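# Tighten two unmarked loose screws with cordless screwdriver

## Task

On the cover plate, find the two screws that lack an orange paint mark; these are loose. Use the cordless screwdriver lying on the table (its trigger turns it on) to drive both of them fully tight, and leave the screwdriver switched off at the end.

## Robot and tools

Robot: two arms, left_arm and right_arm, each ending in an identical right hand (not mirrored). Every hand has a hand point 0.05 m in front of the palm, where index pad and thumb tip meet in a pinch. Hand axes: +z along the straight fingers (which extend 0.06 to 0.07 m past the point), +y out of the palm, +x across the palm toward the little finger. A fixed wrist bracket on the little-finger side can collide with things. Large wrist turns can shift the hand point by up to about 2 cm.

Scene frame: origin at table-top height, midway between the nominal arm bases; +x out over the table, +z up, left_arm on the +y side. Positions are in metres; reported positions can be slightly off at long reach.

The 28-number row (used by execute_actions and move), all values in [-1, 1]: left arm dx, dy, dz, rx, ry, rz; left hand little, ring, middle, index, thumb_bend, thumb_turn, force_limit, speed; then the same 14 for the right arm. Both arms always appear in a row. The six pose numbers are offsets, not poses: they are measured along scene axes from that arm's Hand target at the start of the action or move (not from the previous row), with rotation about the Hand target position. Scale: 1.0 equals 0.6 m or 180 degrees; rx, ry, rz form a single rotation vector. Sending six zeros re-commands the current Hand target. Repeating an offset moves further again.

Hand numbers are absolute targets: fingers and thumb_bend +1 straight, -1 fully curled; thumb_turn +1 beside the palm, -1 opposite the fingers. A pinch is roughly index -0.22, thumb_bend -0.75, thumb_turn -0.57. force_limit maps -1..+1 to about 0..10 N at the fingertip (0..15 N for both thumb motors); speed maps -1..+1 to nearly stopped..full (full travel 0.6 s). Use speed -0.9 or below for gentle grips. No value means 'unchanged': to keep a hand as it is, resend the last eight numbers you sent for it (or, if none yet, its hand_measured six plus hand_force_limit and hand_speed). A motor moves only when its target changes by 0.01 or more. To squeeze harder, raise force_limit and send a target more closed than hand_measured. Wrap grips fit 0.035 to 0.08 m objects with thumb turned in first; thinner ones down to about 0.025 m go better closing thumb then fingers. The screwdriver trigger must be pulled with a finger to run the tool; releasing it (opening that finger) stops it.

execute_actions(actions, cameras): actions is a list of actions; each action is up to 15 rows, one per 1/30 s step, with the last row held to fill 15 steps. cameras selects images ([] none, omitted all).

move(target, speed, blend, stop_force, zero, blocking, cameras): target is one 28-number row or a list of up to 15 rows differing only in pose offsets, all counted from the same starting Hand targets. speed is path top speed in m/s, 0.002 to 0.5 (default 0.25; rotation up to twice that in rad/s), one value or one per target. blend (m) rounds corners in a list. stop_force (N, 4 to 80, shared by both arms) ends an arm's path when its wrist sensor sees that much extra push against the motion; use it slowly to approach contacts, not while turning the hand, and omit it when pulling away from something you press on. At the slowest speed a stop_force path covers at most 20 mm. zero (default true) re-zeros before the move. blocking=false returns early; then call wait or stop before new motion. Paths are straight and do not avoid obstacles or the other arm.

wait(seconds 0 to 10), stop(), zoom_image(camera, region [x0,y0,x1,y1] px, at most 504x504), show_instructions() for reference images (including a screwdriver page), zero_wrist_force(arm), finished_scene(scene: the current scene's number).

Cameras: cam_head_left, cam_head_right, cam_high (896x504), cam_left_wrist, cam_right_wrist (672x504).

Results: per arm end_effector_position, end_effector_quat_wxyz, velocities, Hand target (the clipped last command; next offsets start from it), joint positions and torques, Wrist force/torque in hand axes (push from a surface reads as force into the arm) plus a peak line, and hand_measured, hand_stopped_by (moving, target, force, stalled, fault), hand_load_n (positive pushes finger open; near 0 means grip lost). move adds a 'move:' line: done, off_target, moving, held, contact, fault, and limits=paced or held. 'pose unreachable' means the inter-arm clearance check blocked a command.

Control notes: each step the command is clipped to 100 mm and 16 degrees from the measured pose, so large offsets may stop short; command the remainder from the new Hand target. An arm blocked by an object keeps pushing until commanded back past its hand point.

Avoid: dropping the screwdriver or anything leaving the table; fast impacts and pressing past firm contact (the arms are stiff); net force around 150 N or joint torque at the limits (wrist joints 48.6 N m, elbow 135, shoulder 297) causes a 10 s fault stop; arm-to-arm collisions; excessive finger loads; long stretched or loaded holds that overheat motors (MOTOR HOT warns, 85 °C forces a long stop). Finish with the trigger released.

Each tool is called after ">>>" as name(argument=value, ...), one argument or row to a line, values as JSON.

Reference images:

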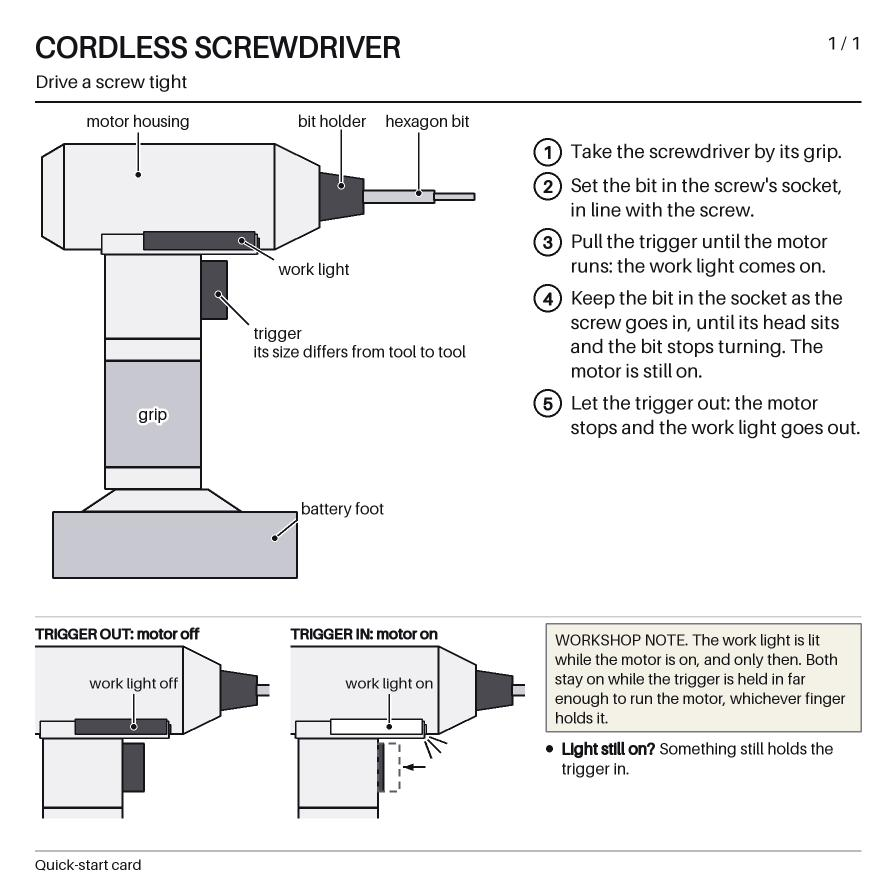

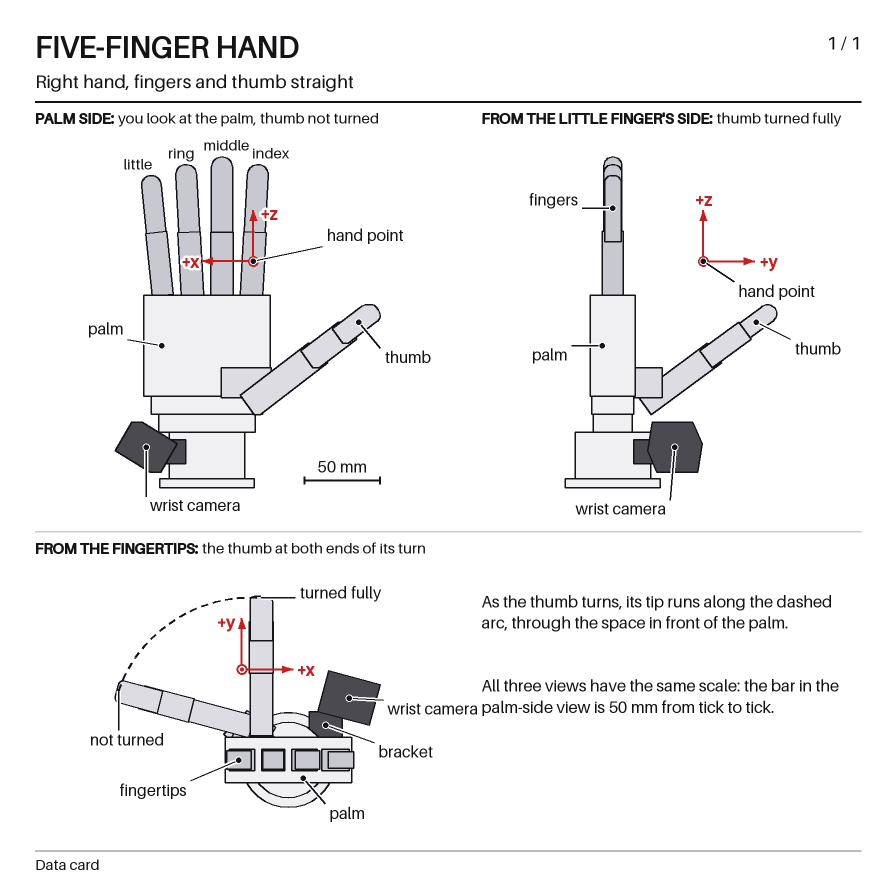

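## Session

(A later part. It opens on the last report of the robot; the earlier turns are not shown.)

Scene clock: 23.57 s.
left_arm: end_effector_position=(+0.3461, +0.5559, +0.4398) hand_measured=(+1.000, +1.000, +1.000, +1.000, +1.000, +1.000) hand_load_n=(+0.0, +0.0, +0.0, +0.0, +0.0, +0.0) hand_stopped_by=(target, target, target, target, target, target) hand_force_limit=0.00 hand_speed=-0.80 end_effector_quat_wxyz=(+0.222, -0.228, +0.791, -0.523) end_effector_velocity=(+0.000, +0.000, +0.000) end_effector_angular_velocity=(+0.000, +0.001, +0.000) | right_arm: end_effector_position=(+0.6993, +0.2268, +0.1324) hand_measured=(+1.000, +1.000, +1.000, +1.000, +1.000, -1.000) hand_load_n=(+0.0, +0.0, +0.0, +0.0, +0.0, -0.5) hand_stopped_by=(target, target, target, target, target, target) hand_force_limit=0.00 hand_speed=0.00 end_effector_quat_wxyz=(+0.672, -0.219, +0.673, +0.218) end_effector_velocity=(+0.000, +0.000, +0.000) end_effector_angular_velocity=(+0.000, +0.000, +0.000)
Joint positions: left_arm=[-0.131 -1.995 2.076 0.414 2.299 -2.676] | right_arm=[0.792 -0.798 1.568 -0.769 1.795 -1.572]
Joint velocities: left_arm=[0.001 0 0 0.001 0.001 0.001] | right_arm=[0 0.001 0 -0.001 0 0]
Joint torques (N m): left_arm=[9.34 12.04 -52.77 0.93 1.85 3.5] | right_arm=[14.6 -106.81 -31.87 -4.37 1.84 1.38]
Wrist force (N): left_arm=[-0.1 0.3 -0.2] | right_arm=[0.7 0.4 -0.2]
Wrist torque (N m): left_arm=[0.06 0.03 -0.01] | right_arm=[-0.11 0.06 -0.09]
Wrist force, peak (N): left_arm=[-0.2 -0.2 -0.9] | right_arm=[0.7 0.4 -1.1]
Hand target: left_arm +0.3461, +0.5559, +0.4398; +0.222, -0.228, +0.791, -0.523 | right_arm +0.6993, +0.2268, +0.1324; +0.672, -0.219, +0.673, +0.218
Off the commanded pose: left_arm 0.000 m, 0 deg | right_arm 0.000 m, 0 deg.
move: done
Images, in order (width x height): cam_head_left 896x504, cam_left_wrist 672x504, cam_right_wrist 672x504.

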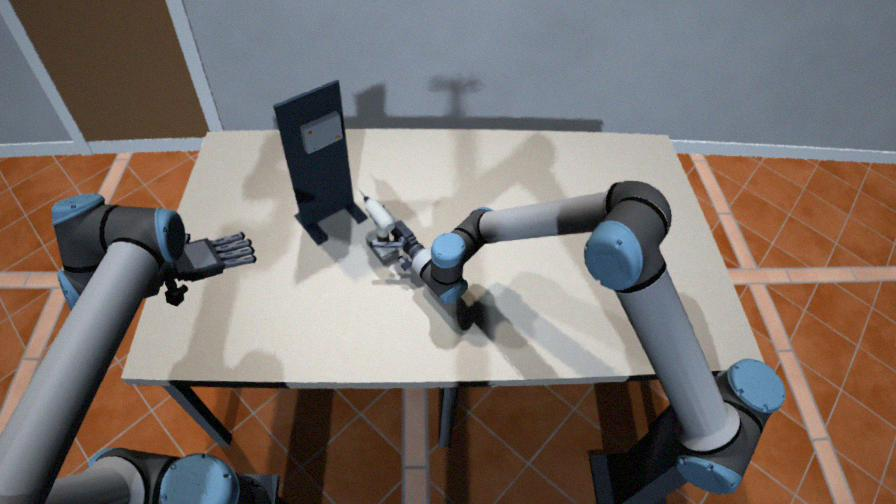

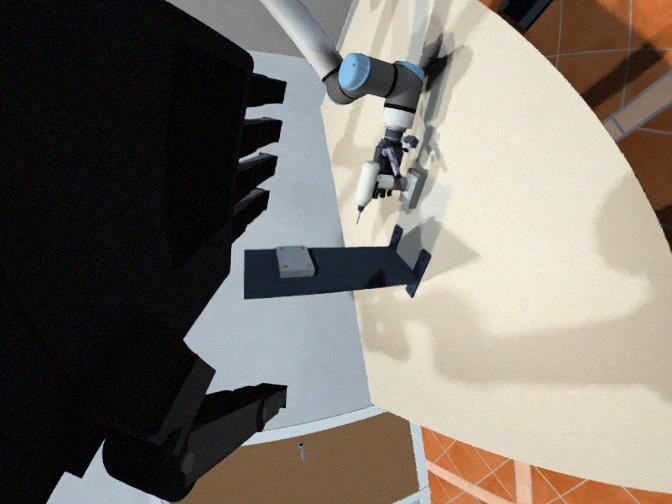

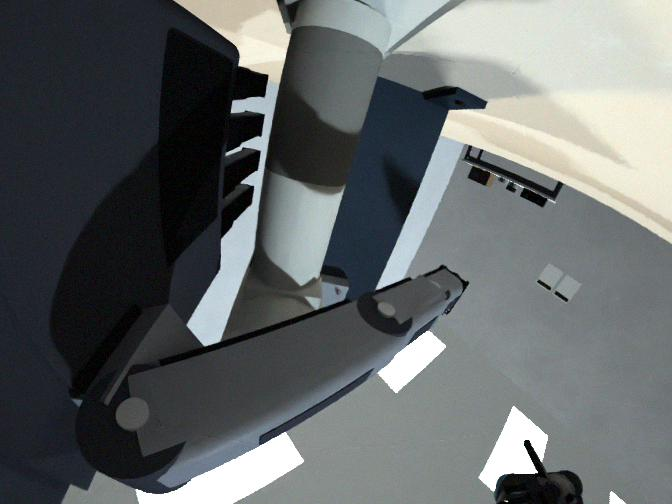

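>>> move(
  target=[0,0,0, 0, 0, 0, 1,1,1,1,1,1,0,-0.8, -0.0015,0.036,0.0,0,0,0,1,1,1,1,1,-1,0,0],
  speed=0.04,
  stop_force=4,
  cameras=["cam_right_wrist","cam_left_wrist","cam_head_left"],
)

>>> zoom_image(
  camera="cam_left_wrist",
  region=[350, 120, 430, 230],
)

>>> zoom_image(
  camera="cam_head_left",
  region=[350, 180, 460, 320],
)

>>> zoom_image(
  camera="cam_right_wrist",
  region=[220, 20, 450, 320],
)

Scene clock: 25.93 s.
left_arm: end_effector_position=(+0.3461, +0.5559, +0.4398) hand_measured=(+1.000, +1.000, +1.000, +1.000, +1.000, +1.000) hand_load_n=(+0.0, +0.0, -0.5, +0.0, +0.5, +0.0) hand_stopped_by=(target, target, target, target, target, target) hand_force_limit=0.00 hand_speed=-0.80 end_effector_quat_wxyz=(+0.222, -0.228, +0.791, -0.523) end_effector_velocity=(+0.000, -0.001, +0.000) end_effector_angular_velocity=(+0.000, -0.001, -0.002) | right_arm: end_effector_position=(+0.6984, +0.2484, +0.1324) hand_measured=(+1.000, +1.000, +1.000, +1.000, +1.000, -1.000) hand_load_n=(+0.0, +0.0, +0.0, +0.0, +0.0, +0.0) hand_stopped_by=(target, target, target, target, target, target) hand_force_limit=0.00 hand_speed=0.00 end_effector_quat_wxyz=(+0.672, -0.219, +0.673, +0.218) end_effector_velocity=(+0.000, +0.000, -0.001) end_effector_angular_velocity=(-0.001, +0.001, +0.000)
Joint positions: left_arm=[-0.131 -1.995 2.076 0.414 2.299 -2.676] | right_arm=[0.809 -0.776 1.522 -0.745 1.813 -1.572]
Joint velocities: left_arm=[-0.001 0 0 0 0 0] | right_arm=[0 0.001 0 0.001 0 0]
Joint torques (N m): left_arm=[8.72 11.38 -51.64 0.99 2.23 3.39] | right_arm=[-14.56 -108.07 -27.81 -4.26 -1.29 -1.4]
Wrist force (N): left_arm=[0.0 -0.1 0.0] | right_arm=[0.5 0.3 -0.1]
Wrist torque (N m): left_arm=[-0.01 0.02 -0.02] | right_arm=[-0.13 0.07 -0.10]
Wrist force, peak (N): left_arm=[-0.2 0.1 -0.9] | right_arm=[0.2 -1.2 -1.3]
Hand target: left_arm +0.3461, +0.5559, +0.4398; +0.222, -0.228, +0.791, -0.523 | right_arm +0.6984, +0.2484, +0.1325; +0.672, -0.219, +0.673, +0.218
Off the commanded pose: left_arm 0.000 m, 0 deg | right_arm 0.000 m, 0 deg.
move: done
Images, in order (width x height): cam_head_left 896x504, cam_left_wrist 672x504, cam_right_wrist 672x504.

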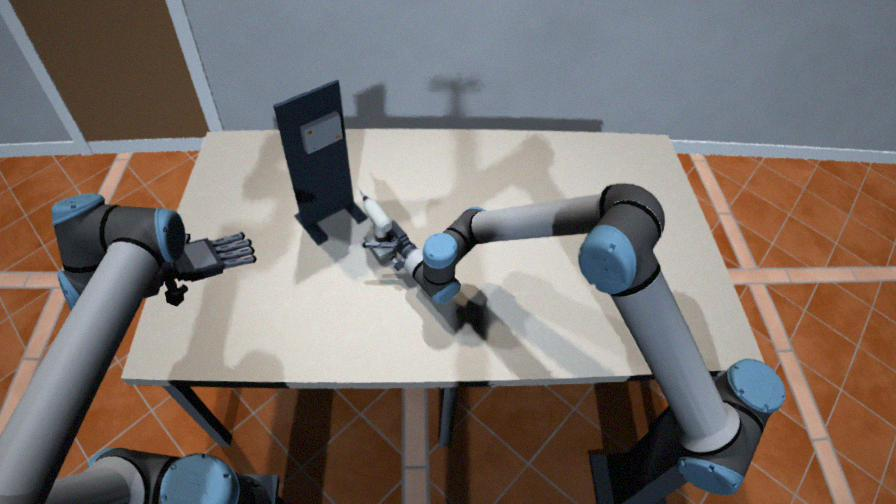

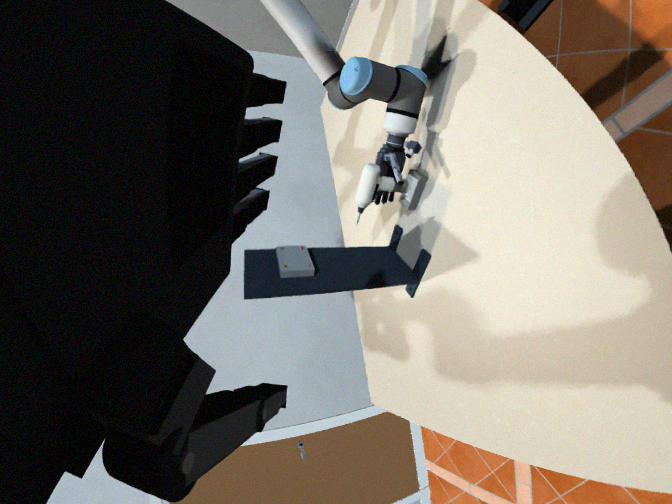

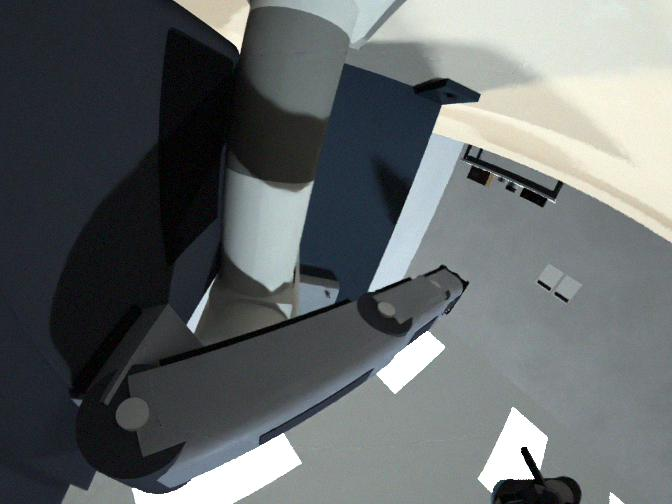

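Scaled by 4.582 from the camera's 672x504 image, which has a finer 960x720 frame.

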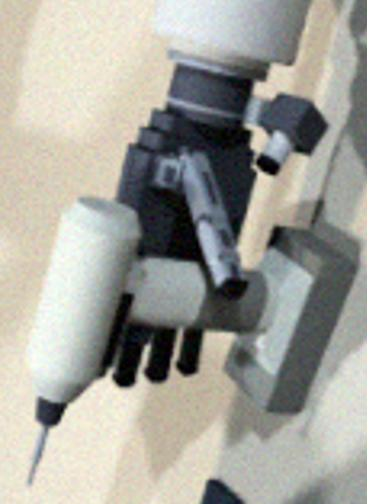

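Scaled by 3.600.

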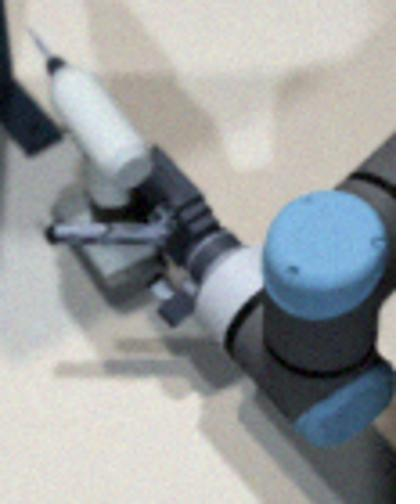

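Scaled by 1.680 from the camera's 672x504 image, which has a finer 960x720 frame.

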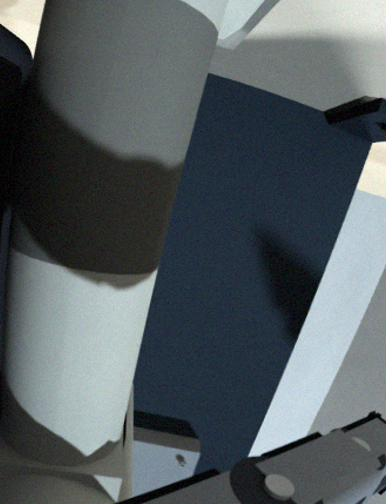

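>>> move(
  target=[0,0,0, 0, 0, 0, 1,1,1,1,1,1,0,-0.8, 0.0164,0.0058,0.0,0,0,0,1,1,1,1,1,-1,0,0],
  speed=0.04,
  stop_force=5,
  cameras=[],
)

>>> move(
  target=[0,0,0, 0, 0, 0, 1,1,1,1,1,1,0,-0.8, 0,0,0.0,0,0,0,1,1,1,1,-0.9,-1,-0.7,-0.75],
  cameras=["cam_right_wrist","cam_left_wrist","cam_head_left"],
)

>>> zoom_image(
  camera="cam_left_wrist",
  region=[350, 120, 430, 230],
)

>>> zoom_image(
  camera="cam_right_wrist",
  region=[220, 20, 450, 320],
)

Scene clock: 28.03 s.
left_arm: end_effector_position=(+0.3461, +0.5559, +0.4398) hand_measured=(+1.000, +1.000, +1.000, +1.000, +1.000, +1.000) hand_load_n=(+0.0, +0.0, +0.0, +0.0, +0.0, +0.0) hand_stopped_by=(target, target, target, target, target, target) hand_force_limit=0.00 hand_speed=-0.80 end_effector_quat_wxyz=(+0.222, -0.228, +0.791, -0.523) end_effector_velocity=(+0.000, +0.000, +0.000) end_effector_angular_velocity=(+0.000, +0.001, -0.001) | right_arm: end_effector_position=(+0.7082, +0.2519, +0.1325) hand_measured=(+1.000, +1.000, +1.000, +1.000, +1.000, -1.000) hand_load_n=(+0.0, +0.0, +0.0, +0.0, +0.0, +0.0) hand_stopped_by=(target, target, target, target, target, target) hand_force_limit=0.00 hand_speed=0.00 end_effector_quat_wxyz=(+0.672, -0.219, +0.673, +0.218) end_effector_velocity=(+0.000, +0.000, +0.000) end_effector_angular_velocity=(+0.001, -0.001, +0.000)
Joint positions: left_arm=[-0.131 -1.995 2.076 0.414 2.299 -2.676] | right_arm=[0.803 -0.766 1.502 -0.735 1.807 -1.572]
Joint velocities: left_arm=[0 0.001 0 0 0.001 0] | right_arm=[0 0 0 -0.001 0 0]
Joint torques (N m): left_arm=[6.52 12.89 -50.76 1.41 2.23 4.48] | right_arm=[13.46 -109.66 -28.51 -4.4 1.73 0.33]
Wrist force (N): left_arm=[-0.2 0.1 -0.1] | right_arm=[0.5 0.7 0.0]
Wrist torque (N m): left_arm=[0.03 0.04 -0.02] | right_arm=[-0.09 0.06 -0.09]
Wrist force, peak (N): left_arm=[-0.2 -0.4 -0.7] | right_arm=[0.8 -0.9 -1.3]
Hand target: left_arm +0.3461, +0.5559, +0.4398; +0.222, -0.228, +0.791, -0.523 | right_arm +0.7082, +0.2519, +0.1325; +0.672, -0.219, +0.673, +0.218
Off the commanded pose: left_arm 0.000 m, 0 deg | right_arm 0.000 m, 0 deg.
move: done
No camera images: "cameras" was empty.

Scene clock: 33.53 s.
left_arm: end_effector_position=(+0.3461, +0.5559, +0.4398) hand_measured=(+1.000, +1.000, +1.000, +1.000, +1.000, +1.000) hand_load_n=(+0.0, +0.0, +0.0, +0.0, +0.0, +0.0) hand_stopped_by=(target, target, target, target, target, target) hand_force_limit=0.00 hand_speed=-0.80 end_effector_quat_wxyz=(+0.222, -0.228, +0.791, -0.523) end_effector_velocity=(+0.000, +0.000, +0.000) end_effector_angular_velocity=(+0.001, -0.001, +0.000) | right_arm: end_effector_position=(+0.7082, +0.2519, +0.1325) hand_measured=(+1.000, +1.000, +1.000, +1.000, -0.420, -1.000) hand_load_n=(+0.0, -0.5, +0.0, +0.0, +0.0, +0.0) hand_stopped_by=(target, target, target, target, moving, target) hand_force_limit=-0.70 hand_speed=-0.75 end_effector_quat_wxyz=(+0.672, -0.219, +0.673, +0.218) end_effector_velocity=(+0.000, +0.000, +0.001) end_effector_angular_velocity=(+0.001, +0.000, +0.000)
Joint positions: left_arm=[-0.131 -1.995 2.076 0.414 2.299 -2.676] | right_arm=[0.803 -0.766 1.502 -0.735 1.807 -1.572]
Joint velocities: left_arm=[0 0 0 0 0 0.001] | right_arm=[0 -0.001 0 0.001 0 0]
Joint torques (N m): left_arm=[7.3 11.57 -49.63 2.66 2.36 3.63] | right_arm=[13.6 -108.69 -36.87 -0.27 1.71 1.08]
Wrist force (N): left_arm=[-0.3 -0.1 -0.3] | right_arm=[0.5 0.4 -0.2]
Wrist torque (N m): left_arm=[0.01 0.07 -0.03] | right_arm=[-0.12 0.08 -0.09]
Wrist force, peak (N): left_arm=[-0.6 -0.4 -0.4] | right_arm=[1.1 0.3 -0.4]
Hand target: left_arm +0.3461, +0.5559, +0.4398; +0.222, -0.228, +0.791, -0.523 | right_arm +0.7082, +0.2519, +0.1325; +0.672, -0.219, +0.673, +0.218
Off the commanded pose: left_arm 0.000 m, 0 deg | right_arm 0.000 m, 0 deg.
move: moving (right_arm; no rest 5 s after the path's end)
Images, in order (width x height): cam_head_left 896x504, cam_left_wrist 672x504, cam_right_wrist 672x504.

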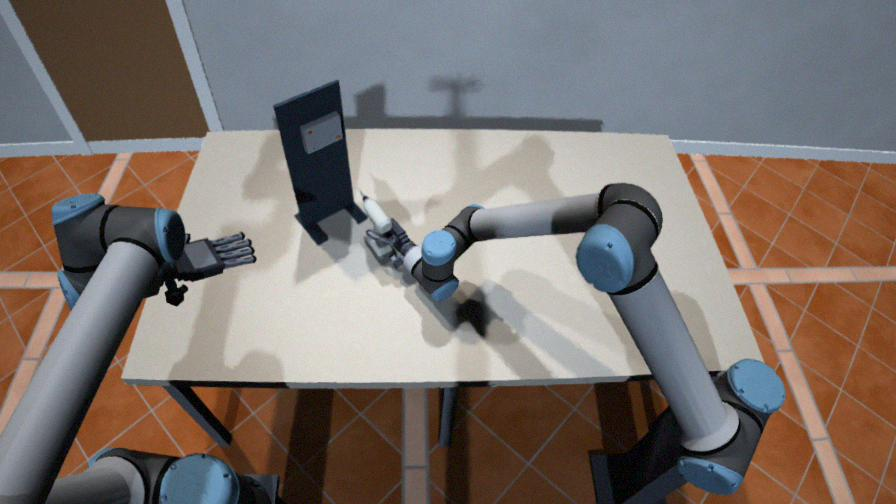

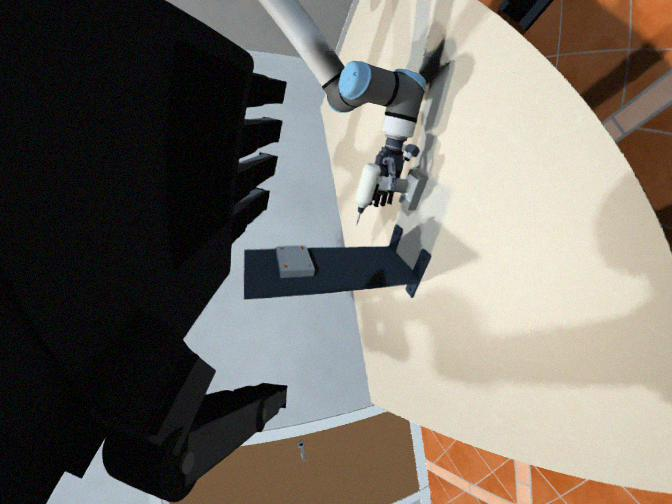

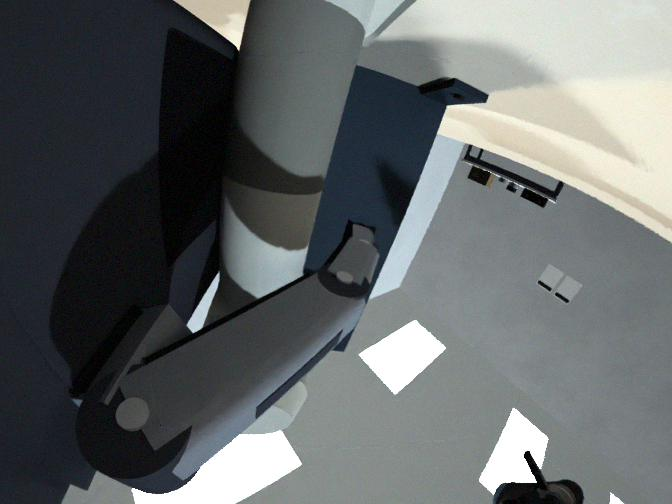

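Scaled by 4.582 from the camera's 672x504 image, which has a finer 960x720 frame.

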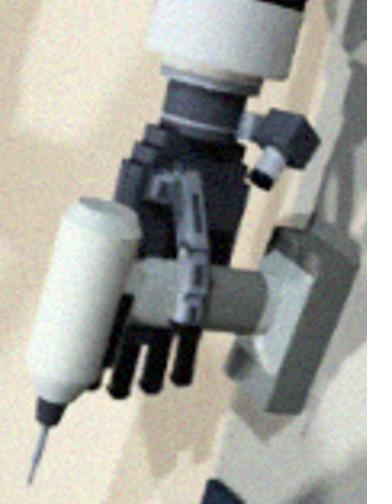

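Scaled by 1.680 from the camera's 672x504 image, which has a finer 960x720 frame.

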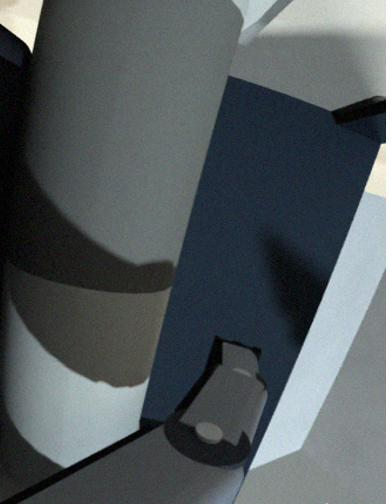

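>>> wait(
  seconds=2.5,
  cameras=["cam_left_wrist","cam_right_wrist"],
)

>>> zoom_image(
  camera="cam_left_wrist",
  region=[350, 120, 430, 230],
)

Scene clock: 36.20 s.
left_arm: end_effector_position=(+0.3461, +0.5559, +0.4398) hand_measured=(+1.000, +1.000, +1.000, +1.000, +1.000, +1.000) hand_load_n=(+0.0, +0.0, +0.0, +0.0, +0.0, +0.0) hand_stopped_by=(target, target, target, target, target, target) hand_force_limit=0.00 hand_speed=-0.80 end_effector_quat_wxyz=(+0.222, -0.228, +0.791, -0.523) end_effector_velocity=(+0.000, +0.000, +0.000) end_effector_angular_velocity=(+0.000, -0.001, +0.001) | right_arm: end_effector_position=(+0.7082, +0.2519, +0.1325) hand_measured=(+1.000, +1.000, +1.000, +1.000, -0.900, -1.000) hand_load_n=(+0.0, +0.0, +0.0, +0.0, +0.0, +0.0) hand_stopped_by=(target, target, target, target, target, target) hand_force_limit=-0.70 hand_speed=-0.75 end_effector_quat_wxyz=(+0.672, -0.219, +0.673, +0.218) end_effector_velocity=(+0.000, +0.000, -0.002) end_effector_angular_velocity=(-0.001, +0.001, +0.000)
Joint positions: left_arm=[-0.131 -1.995 2.076 0.414 2.299 -2.676] | right_arm=[0.803 -0.766 1.502 -0.735 1.807 -1.572]
Joint velocities: left_arm=[0 0 0 -0.001 0 0] | right_arm=[0 0.001 0 0 0 0]
Joint torques (N m): left_arm=[7.27 11.57 -50.7 2.91 2.43 3.78] | right_arm=[12.68 -108.29 -36.29 -0.28 1.49 1.02]
Wrist force (N): left_arm=[-0.2 -0.3 -0.3] | right_arm=[0.8 0.0 -0.2]
Wrist torque (N m): left_arm=[-0.02 0.06 -0.03] | right_arm=[-0.17 0.03 -0.08]
Wrist force, peak (N): left_arm=[-0.6 -0.2 -0.5] | right_arm=[1.1 0.3 -0.3]
Hand target: left_arm +0.3461, +0.5559, +0.4398; +0.222, -0.228, +0.791, -0.523 | right_arm +0.7082, +0.2519, +0.1325; +0.672, -0.219, +0.673, +0.218
Off the commanded pose: left_arm 0.000 m, 0 deg | right_arm 0.000 m, 0 deg.
wait: 2.50 s; at rest by 1.80 s
Images, in order (width x height): cam_left_wrist 672x504, cam_right_wrist 672x504.

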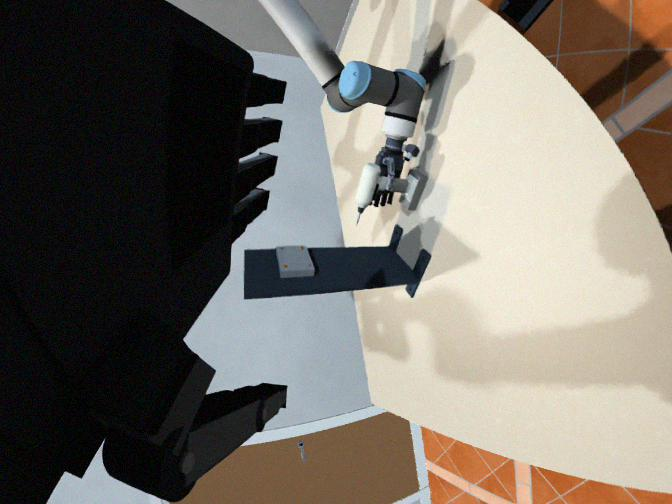

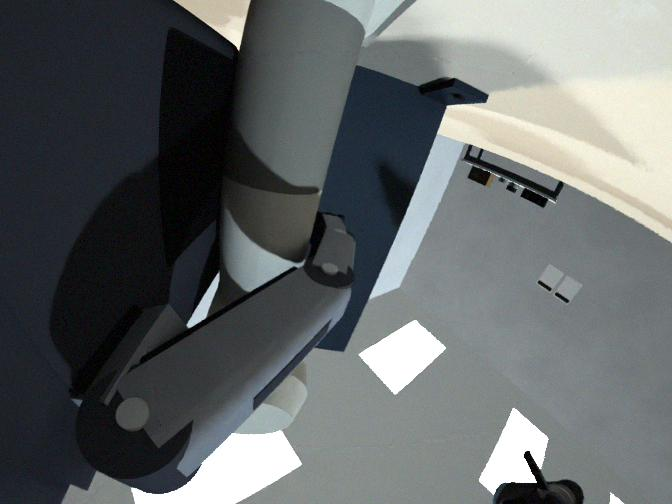

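Scaled by 4.582 from the camera's 672x504 image, which has a finer 960x720 frame.

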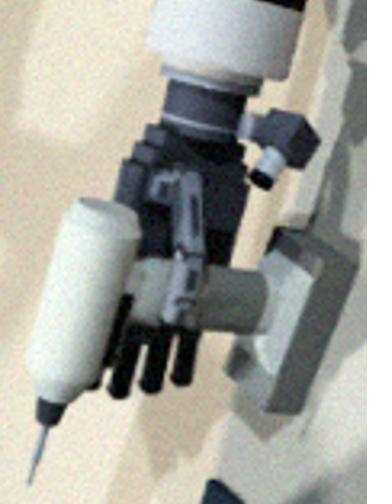

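>>> move(
  target=[0,0,0, 0, 0, 0, 1,1,1,1,1,1,0,-0.8, 0,0,0.0,0,0,0,-1,-1,-1,1,-1,-1,-0.5,-0.6],
  cameras=["cam_left_wrist"],
)

>>> wait(
  seconds=1,
  cameras=["cam_left_wrist","cam_right_wrist","cam_head_left"],
)

>>> zoom_image(
  camera="cam_left_wrist",
  region=[350, 120, 430, 230],
)

Scene clock: 39.10 s.
left_arm: end_effector_position=(+0.3461, +0.5559, +0.4398) hand_measured=(+1.000, +1.000, +1.000, +1.000, +1.000, +1.000) hand_load_n=(+0.0, +0.0, +0.0, +0.0, +0.0, +0.0) hand_stopped_by=(target, target, target, target, target, target) hand_force_limit=0.00 hand_speed=-0.80 end_effector_quat_wxyz=(+0.222, -0.228, +0.791, -0.523) end_effector_velocity=(+0.000, +0.000, +0.000) end_effector_angular_velocity=(+0.001, +0.000, +0.000) | right_arm: end_effector_position=(+0.7082, +0.2519, +0.1325) hand_measured=(-0.618, -0.598, -0.218, +1.000, -0.996, -1.000) hand_load_n=(+3.5, +0.0, +4.0, +0.0, +4.0, +0.5) hand_stopped_by=(force, force, force, target, target, target) hand_force_limit=-0.50 hand_speed=-0.60 end_effector_quat_wxyz=(+0.672, -0.219, +0.673, +0.218) end_effector_velocity=(+0.000, +0.000, +0.002) end_effector_angular_velocity=(+0.000, -0.001, +0.000)
Joint positions: left_arm=[-0.131 -1.995 2.076 0.414 2.299 -2.676] | right_arm=[0.803 -0.766 1.502 -0.735 1.807 -1.572]
Joint velocities: left_arm=[0.001 0 0 0 0 0.001] | right_arm=[0 -0.001 0 0.001 0 0]
Joint torques (N m): left_arm=[7.9 13.16 -50.08 3.58 2.67 3.87] | right_arm=[12.15 -106.59 -35.45 -0.53 1.6 1.09]
Wrist force (N): left_arm=[-0.5 -0.2 -0.3] | right_arm=[1.1 1.3 -0.9]
Wrist torque (N m): left_arm=[0.00 0.10 -0.05] | right_arm=[-0.08 -0.16 -0.03]
Wrist force, peak (N): left_arm=[-0.3 -0.5 -0.6] | right_arm=[3.0 -0.2 0.8]
Hand target: left_arm +0.3461, +0.5559, +0.4398; +0.222, -0.228, +0.791, -0.523 | right_arm +0.7082, +0.2519, +0.1325; +0.672, -0.219, +0.673, +0.218
Off the commanded pose: left_arm 0.000 m, 0 deg | right_arm 0.000 m, 0 deg.
move: done
Images, in order (width x height): cam_left_wrist 672x504.

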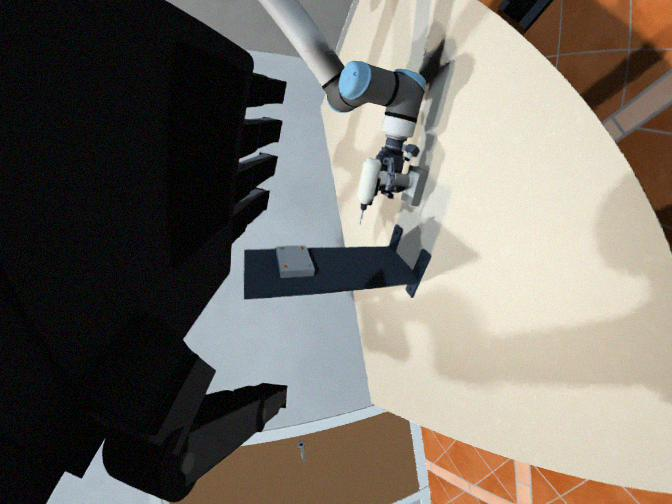

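Scene clock: 40.10 s.
left_arm: end_effector_position=(+0.3461, +0.5559, +0.4398) hand_measured=(+1.000, +1.000, +1.000, +1.000, +1.000, +1.000) hand_load_n=(+0.0, +0.0, +0.0, +0.0, +0.0, -0.5) hand_stopped_by=(target, target, target, target, target, target) hand_force_limit=0.00 hand_speed=-0.80 end_effector_quat_wxyz=(+0.222, -0.228, +0.791, -0.523) end_effector_velocity=(+0.000, +0.001, +0.000) end_effector_angular_velocity=(+0.000, +0.000, +0.001) | right_arm: end_effector_position=(+0.7082, +0.2519, +0.1325) hand_measured=(-0.618, -0.598, -0.218, +1.000, -0.996, -1.000) hand_load_n=(+3.5, +0.0, +4.0, +0.0, +4.0, +0.5) hand_stopped_by=(force, force, force, target, target, target) hand_force_limit=-0.50 hand_speed=-0.60 end_effector_quat_wxyz=(+0.672, -0.219, +0.673, +0.218) end_effector_velocity=(+0.000, +0.000, -0.001) end_effector_angular_velocity=(-0.002, +0.002, +0.000)
Joint positions: left_arm=[-0.131 -1.995 2.076 0.414 2.299 -2.676] | right_arm=[0.803 -0.766 1.502 -0.735 1.807 -1.572]
Joint velocities: left_arm=[0.001 0 0 0 0.001 0] | right_arm=[0 0 0 0.002 0 0]
Joint torques (N m): left_arm=[6.85 11.14 -48.35 3.7 2.69 3.78] | right_arm=[11.14 -107.41 -35.37 -0.76 1.63 1.06]
Wrist force (N): left_arm=[-0.2 0.0 -0.4] | right_arm=[1.7 1.3 -0.7]
Wrist torque (N m): left_arm=[0.03 0.05 -0.02] | right_arm=[-0.09 -0.24 0.00]
Wrist force, peak (N): left_arm=[-0.1 0.0 -0.7] | right_arm=[1.7 1.3 -0.7]
Hand target: left_arm +0.3461, +0.5559, +0.4398; +0.222, -0.228, +0.791, -0.523 | right_arm +0.7082, +0.2519, +0.1325; +0.672, -0.219, +0.673, +0.218
Off the commanded pose: left_arm 0.000 m, 0 deg | right_arm 0.000 m, 0 deg.
wait: 1.00 s; at rest by 0.17 s
Images, in order (width x height): cam_head_left 896x504, cam_left_wrist 672x504, cam_right_wrist 672x504.

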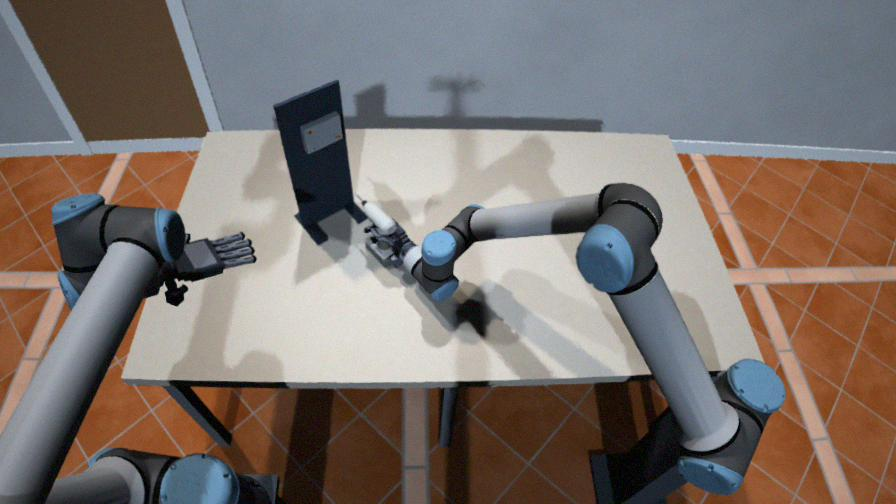

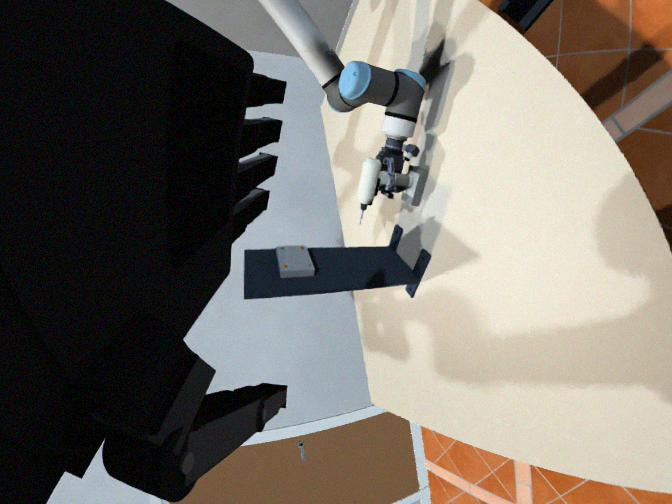

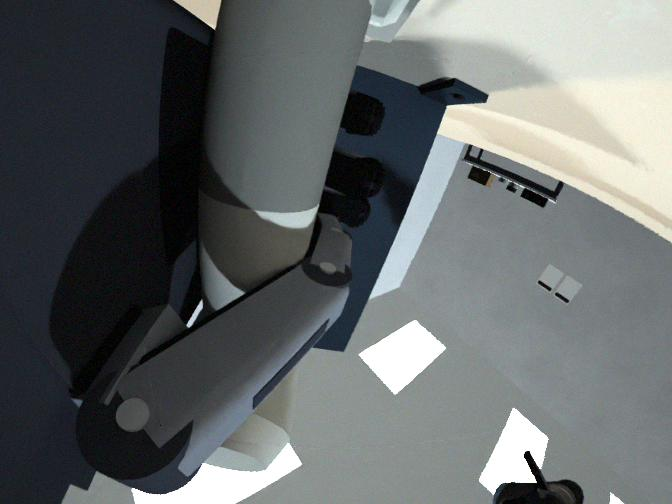

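Scaled by 4.582 from the camera's 672x504 image, which has a finer 960x720 frame.

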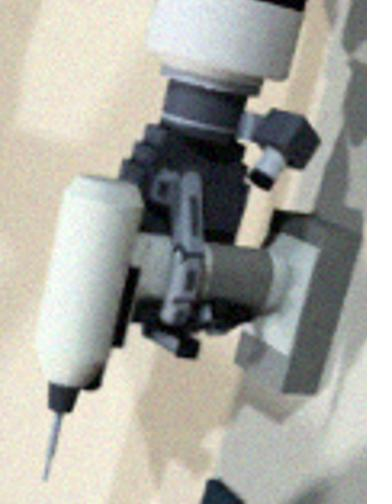

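>>> zoom_image(
  camera="cam_left_wrist",
  region=[370, 155, 425, 215],
)

>>> zoom_image(
  camera="cam_right_wrist",
  region=[180, 60, 420, 300],
)

Scaled by 8.400 from the camera's 672x504 image, which has a finer 960x720 frame.

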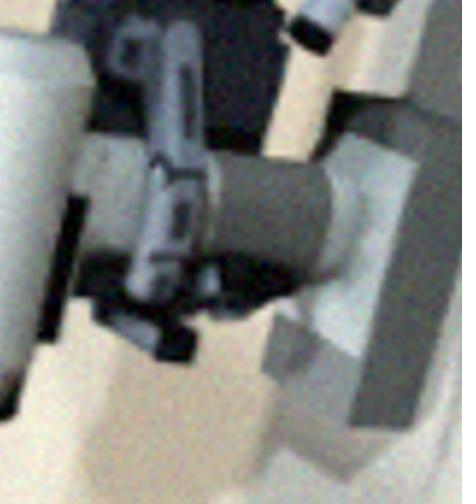

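Scaled by 2.100 from the camera's 672x504 image, which has a finer 960x720 frame.

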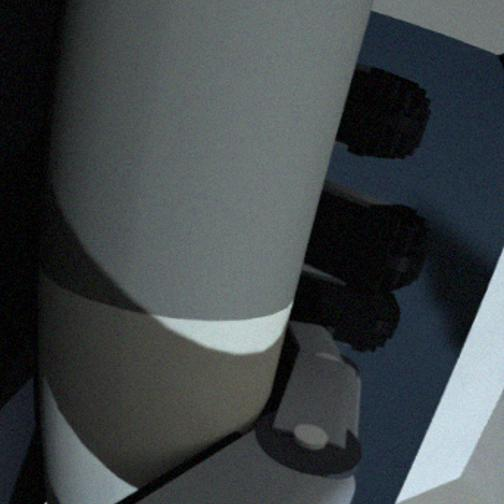

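>>> move(
  target=[0,0,0, 0, 0, 0, 1,1,1,1,1,1,0,-0.8, 0,0,0.0,0,0,0,1,1,1,1,-0.7,-1,-0.5,-0.3],
  cameras=[],
)

>>> move(
  target=[0,0,0, 0, 0, 0, 1,1,1,1,1,1,0,-0.8, 0.007,0.0055,-0.0317,0,0,0,1,1,1,1,-0.7,-1,-0.5,-0.3],
  speed=0.04,
  stop_force=5,
  cameras=["cam_left_wrist","cam_right_wrist","cam_head_left"],
)

>>> zoom_image(
  camera="cam_left_wrist",
  region=[350, 120, 430, 230],
)

Scene clock: 43.23 s.
left_arm: end_effector_position=(+0.3461, +0.5559, +0.4398) hand_measured=(+1.000, +1.000, +1.000, +1.000, +1.000, +1.000) hand_load_n=(+0.0, +0.0, +0.0, +0.0, +0.0, +0.0) hand_stopped_by=(target, target, target, target, target, target) hand_force_limit=0.00 hand_speed=-0.80 end_effector_quat_wxyz=(+0.222, -0.228, +0.791, -0.523) end_effector_velocity=(+0.000, +0.000, +0.000) end_effector_angular_velocity=(-0.001, +0.001, +0.000) | right_arm: end_effector_position=(+0.7082, +0.2519, +0.1325) hand_measured=(+1.000, +1.000, +1.000, +1.000, -0.700, -1.000) hand_load_n=(+0.0, +0.0, +0.0, +0.0, +0.0, -0.5) hand_stopped_by=(target, target, target, target, target, target) hand_force_limit=-0.50 hand_speed=-0.30 end_effector_quat_wxyz=(+0.672, -0.219, +0.673, +0.218) end_effector_velocity=(+0.000, +0.000, +0.001) end_effector_angular_velocity=(+0.001, -0.001, -0.001)
Joint positions: left_arm=[-0.131 -1.995 2.076 0.414 2.299 -2.676] | right_arm=[0.803 -0.766 1.502 -0.735 1.807 -1.572]
Joint velocities: left_arm=[0 0 0 0 0 -0.001] | right_arm=[0 -0.001 0 -0.001 0.001 0]
Joint torques (N m): left_arm=[5.23 12.1 -47.19 3.62 2.71 3.85] | right_arm=[11 -105.91 -34.85 -1.63 1.26 0.91]
Wrist force (N): left_arm=[-0.5 0.0 -0.3] | right_arm=[0.6 -0.4 -0.6]
Wrist torque (N m): left_arm=[0.03 0.10 -0.04] | right_arm=[-0.12 0.08 -0.08]
Wrist force, peak (N): left_arm=[-0.5 0.3 -0.7] | right_arm=[1.5 1.5 -1.2]
Hand target: left_arm +0.3461, +0.5559, +0.4398; +0.222, -0.228, +0.791, -0.523 | right_arm +0.7082, +0.2519, +0.1325; +0.672, -0.219, +0.673, +0.218
Off the commanded pose: left_arm 0.000 m, 0 deg | right_arm 0.000 m, 0 deg.
move: done
No camera images: "cameras" was empty.

Scene clock: 44.67 s.
left_arm: end_effector_position=(+0.3461, +0.5559, +0.4398) hand_measured=(+1.000, +1.000, +1.000, +1.000, +1.000, +1.000) hand_load_n=(+0.0, +0.0, +0.0, +0.0, +0.5, +0.0) hand_stopped_by=(target, target, target, target, target, target) hand_force_limit=0.00 hand_speed=-0.80 end_effector_quat_wxyz=(+0.222, -0.228, +0.791, -0.523) end_effector_velocity=(+0.000, +0.000, +0.000) end_effector_angular_velocity=(+0.000, +0.001, +0.001) | right_arm: end_effector_position=(+0.7124, +0.2552, +0.1134) hand_measured=(+1.000, +1.000, +1.000, +1.000, -0.700, -1.000) hand_load_n=(+0.0, +0.0, +0.0, +0.0, +0.5, +0.0) hand_stopped_by=(target, target, target, target, target, target) hand_force_limit=-0.50 hand_speed=-0.30 end_effector_quat_wxyz=(+0.672, -0.219, +0.673, +0.218) end_effector_velocity=(+0.000, +0.000, -0.001) end_effector_angular_velocity=(-0.001, +0.001, +0.000)
Joint positions: left_arm=[-0.131 -1.995 2.076 0.414 2.299 -2.676] | right_arm=[0.802 -0.739 1.492 -0.752 1.805 -1.572]
Joint velocities: left_arm=[0.001 0 0 0.001 -0.001 0] | right_arm=[0 0.001 0 0 0 0]
Joint torques (N m): left_arm=[5.94 11.92 -47.81 3.39 1.91 4.18] | right_arm=[-14.87 -110.93 -27.56 -0.1 1.14 1.04]
Wrist force (N): left_arm=[-0.4 0.2 -0.3] | right_arm=[0.4 1.2 -0.4]
Wrist torque (N m): left_arm=[0.05 0.09 -0.04] | right_arm=[-0.08 0.09 -0.08]
Wrist force, peak (N): left_arm=[-0.2 -0.5 -0.5] | right_arm=[-1.5 -0.1 -2.2]
Hand target: left_arm +0.3461, +0.5559, +0.4398; +0.222, -0.228, +0.791, -0.523 | right_arm +0.7124, +0.2552, +0.1135; +0.672, -0.219, +0.673, +0.218
Off the commanded pose: left_arm 0.000 m, 0 deg | right_arm 0.000 m, 0 deg.
move: done
Images, in order (width x height): cam_head_left 896x504, cam_left_wrist 672x504, cam_right_wrist 672x504.

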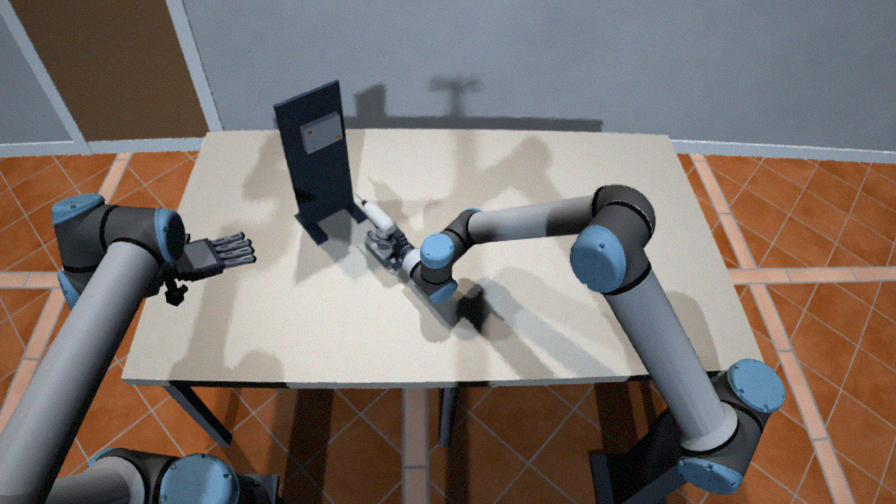

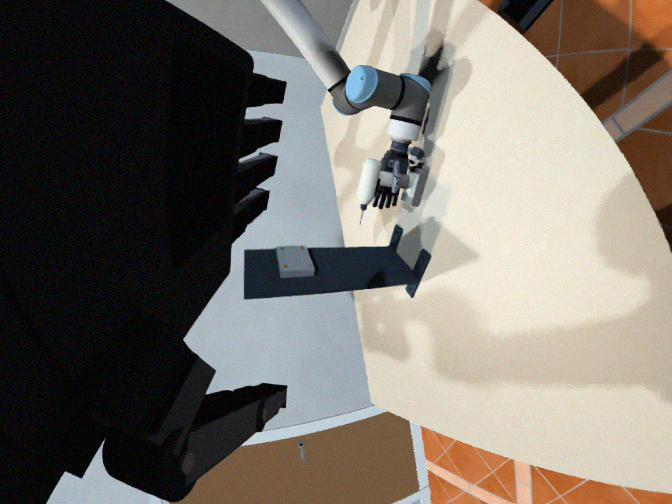

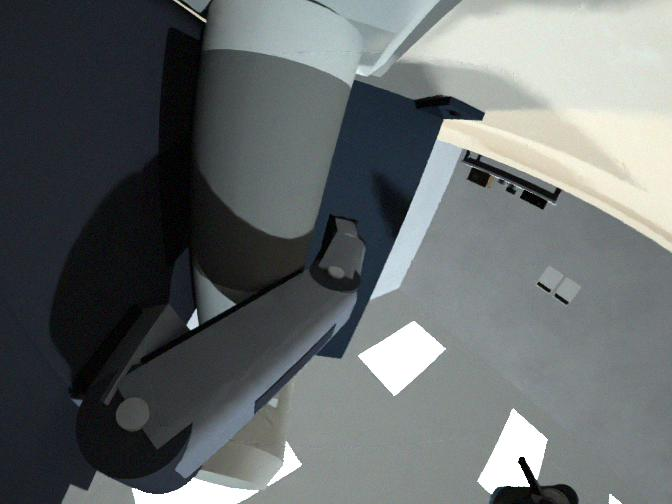

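Scaled by 4.582 from the camera's 672x504 image, which has a finer 960x720 frame.

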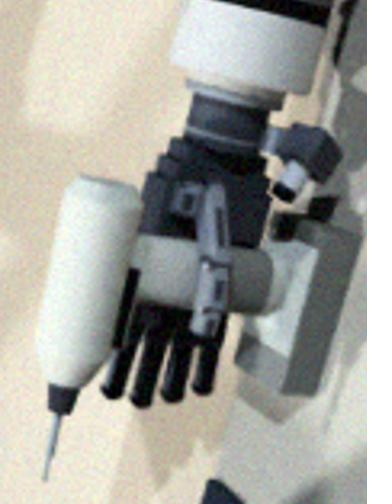

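>>> move(
  target=[0,0,0, 0, 0, 0, 1,1,1,1,1,1,0,-0.8, 0,0,-0.0133,0,0,0,1,1,1,1,-0.7,-1,-0.5,-0.3],
  speed=0.03,
  stop_force=4,
  cameras=["cam_left_wrist","cam_right_wrist","cam_head_left"],
)

>>> zoom_image(
  camera="cam_left_wrist",
  region=[360, 150, 420, 215],
)

Scene clock: 45.77 s.
left_arm: end_effector_position=(+0.3461, +0.5559, +0.4398) hand_measured=(+1.000, +1.000, +1.000, +1.000, +1.000, +1.000) hand_load_n=(+0.0, +0.0, +0.0, +0.0, +0.0, +0.0) hand_stopped_by=(target, target, target, target, target, target) hand_force_limit=0.00 hand_speed=-0.80 end_effector_quat_wxyz=(+0.222, -0.228, +0.791, -0.523) end_effector_velocity=(+0.000, +0.000, +0.000) end_effector_angular_velocity=(-0.001, +0.001, +0.001) | right_arm: end_effector_position=(+0.7124, +0.2552, +0.1124) hand_measured=(+1.000, +1.000, +1.000, +1.000, -0.700, -1.000) hand_load_n=(+0.0, +0.0, +0.0, +0.0, +0.5, +0.0) hand_stopped_by=(target, target, target, target, target, target) hand_force_limit=-0.50 hand_speed=-0.30 end_effector_quat_wxyz=(+0.672, -0.219, +0.673, +0.218) end_effector_velocity=(+0.000, +0.000, +0.000) end_effector_angular_velocity=(+0.000, +0.000, +0.000)
Joint positions: left_arm=[-0.131 -1.995 2.076 0.414 2.299 -2.676] | right_arm=[0.802 -0.738 1.492 -0.753 1.805 -1.572]
Joint velocities: left_arm=[0 0 0 0 0 -0.001] | right_arm=[0 0 0 0 0 0]
Joint torques (N m): left_arm=[7.34 14.42 -47.46 3.22 2.43 3.73] | right_arm=[-14.19 -98.42 -30.81 -4.15 1.12 1.01]
Wrist force (N): left_arm=[-0.3 -0.2 -0.1] | right_arm=[-3.5 0.9 0.4]
Wrist torque (N m): left_arm=[-0.02 0.07 -0.03] | right_arm=[-0.17 0.38 -0.30]
Wrist force, peak (N): left_arm=[-0.5 -0.4 -0.5] | right_arm=[-21.4 -1.3 -6.0]
Hand target: left_arm +0.3461, +0.5559, +0.4398; +0.222, -0.228, +0.791, -0.523 | right_arm +0.7124, +0.2552, +0.1124; +0.672, -0.219, +0.673, +0.218
Off the commanded pose: left_arm 0.000 m, 0 deg | right_arm 0.007 m, 0 deg.
move: contact (right_arm)
Images, in order (width x height): cam_head_left 896x504, cam_left_wrist 672x504, cam_right_wrist 672x504.

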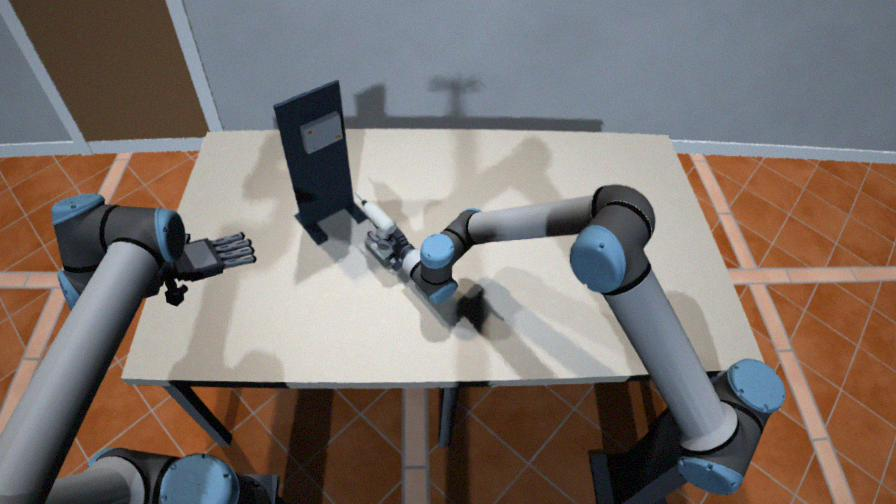

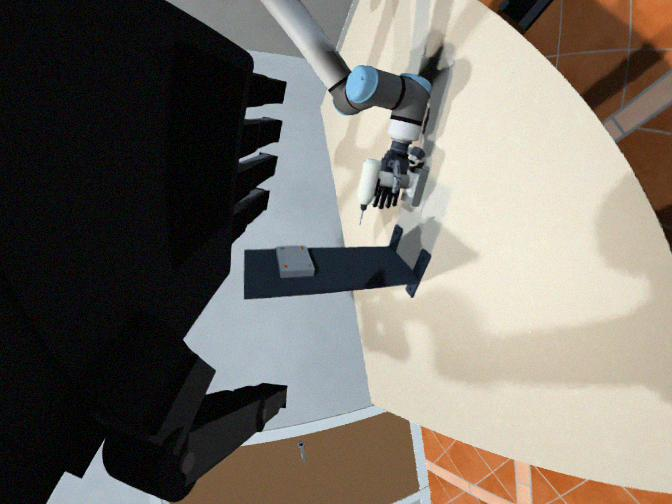

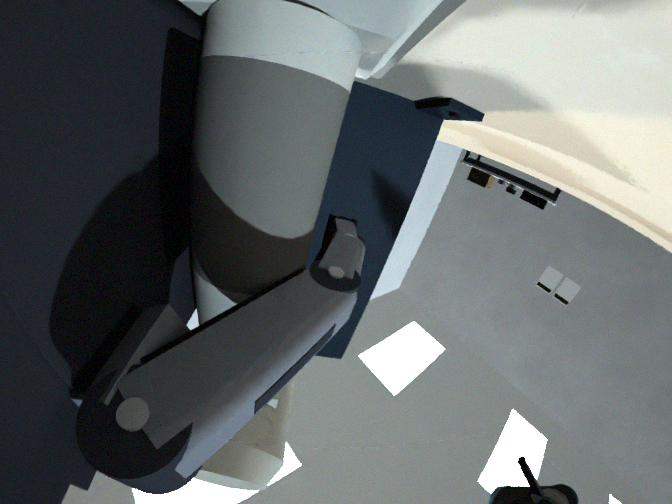

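Scaled by 7.754 from the camera's 672x504 image, which has a finer 960x720 frame.

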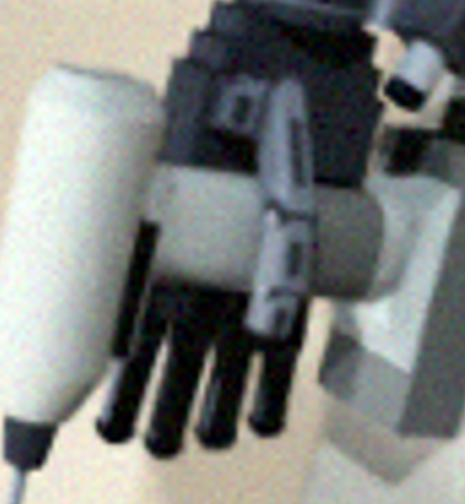

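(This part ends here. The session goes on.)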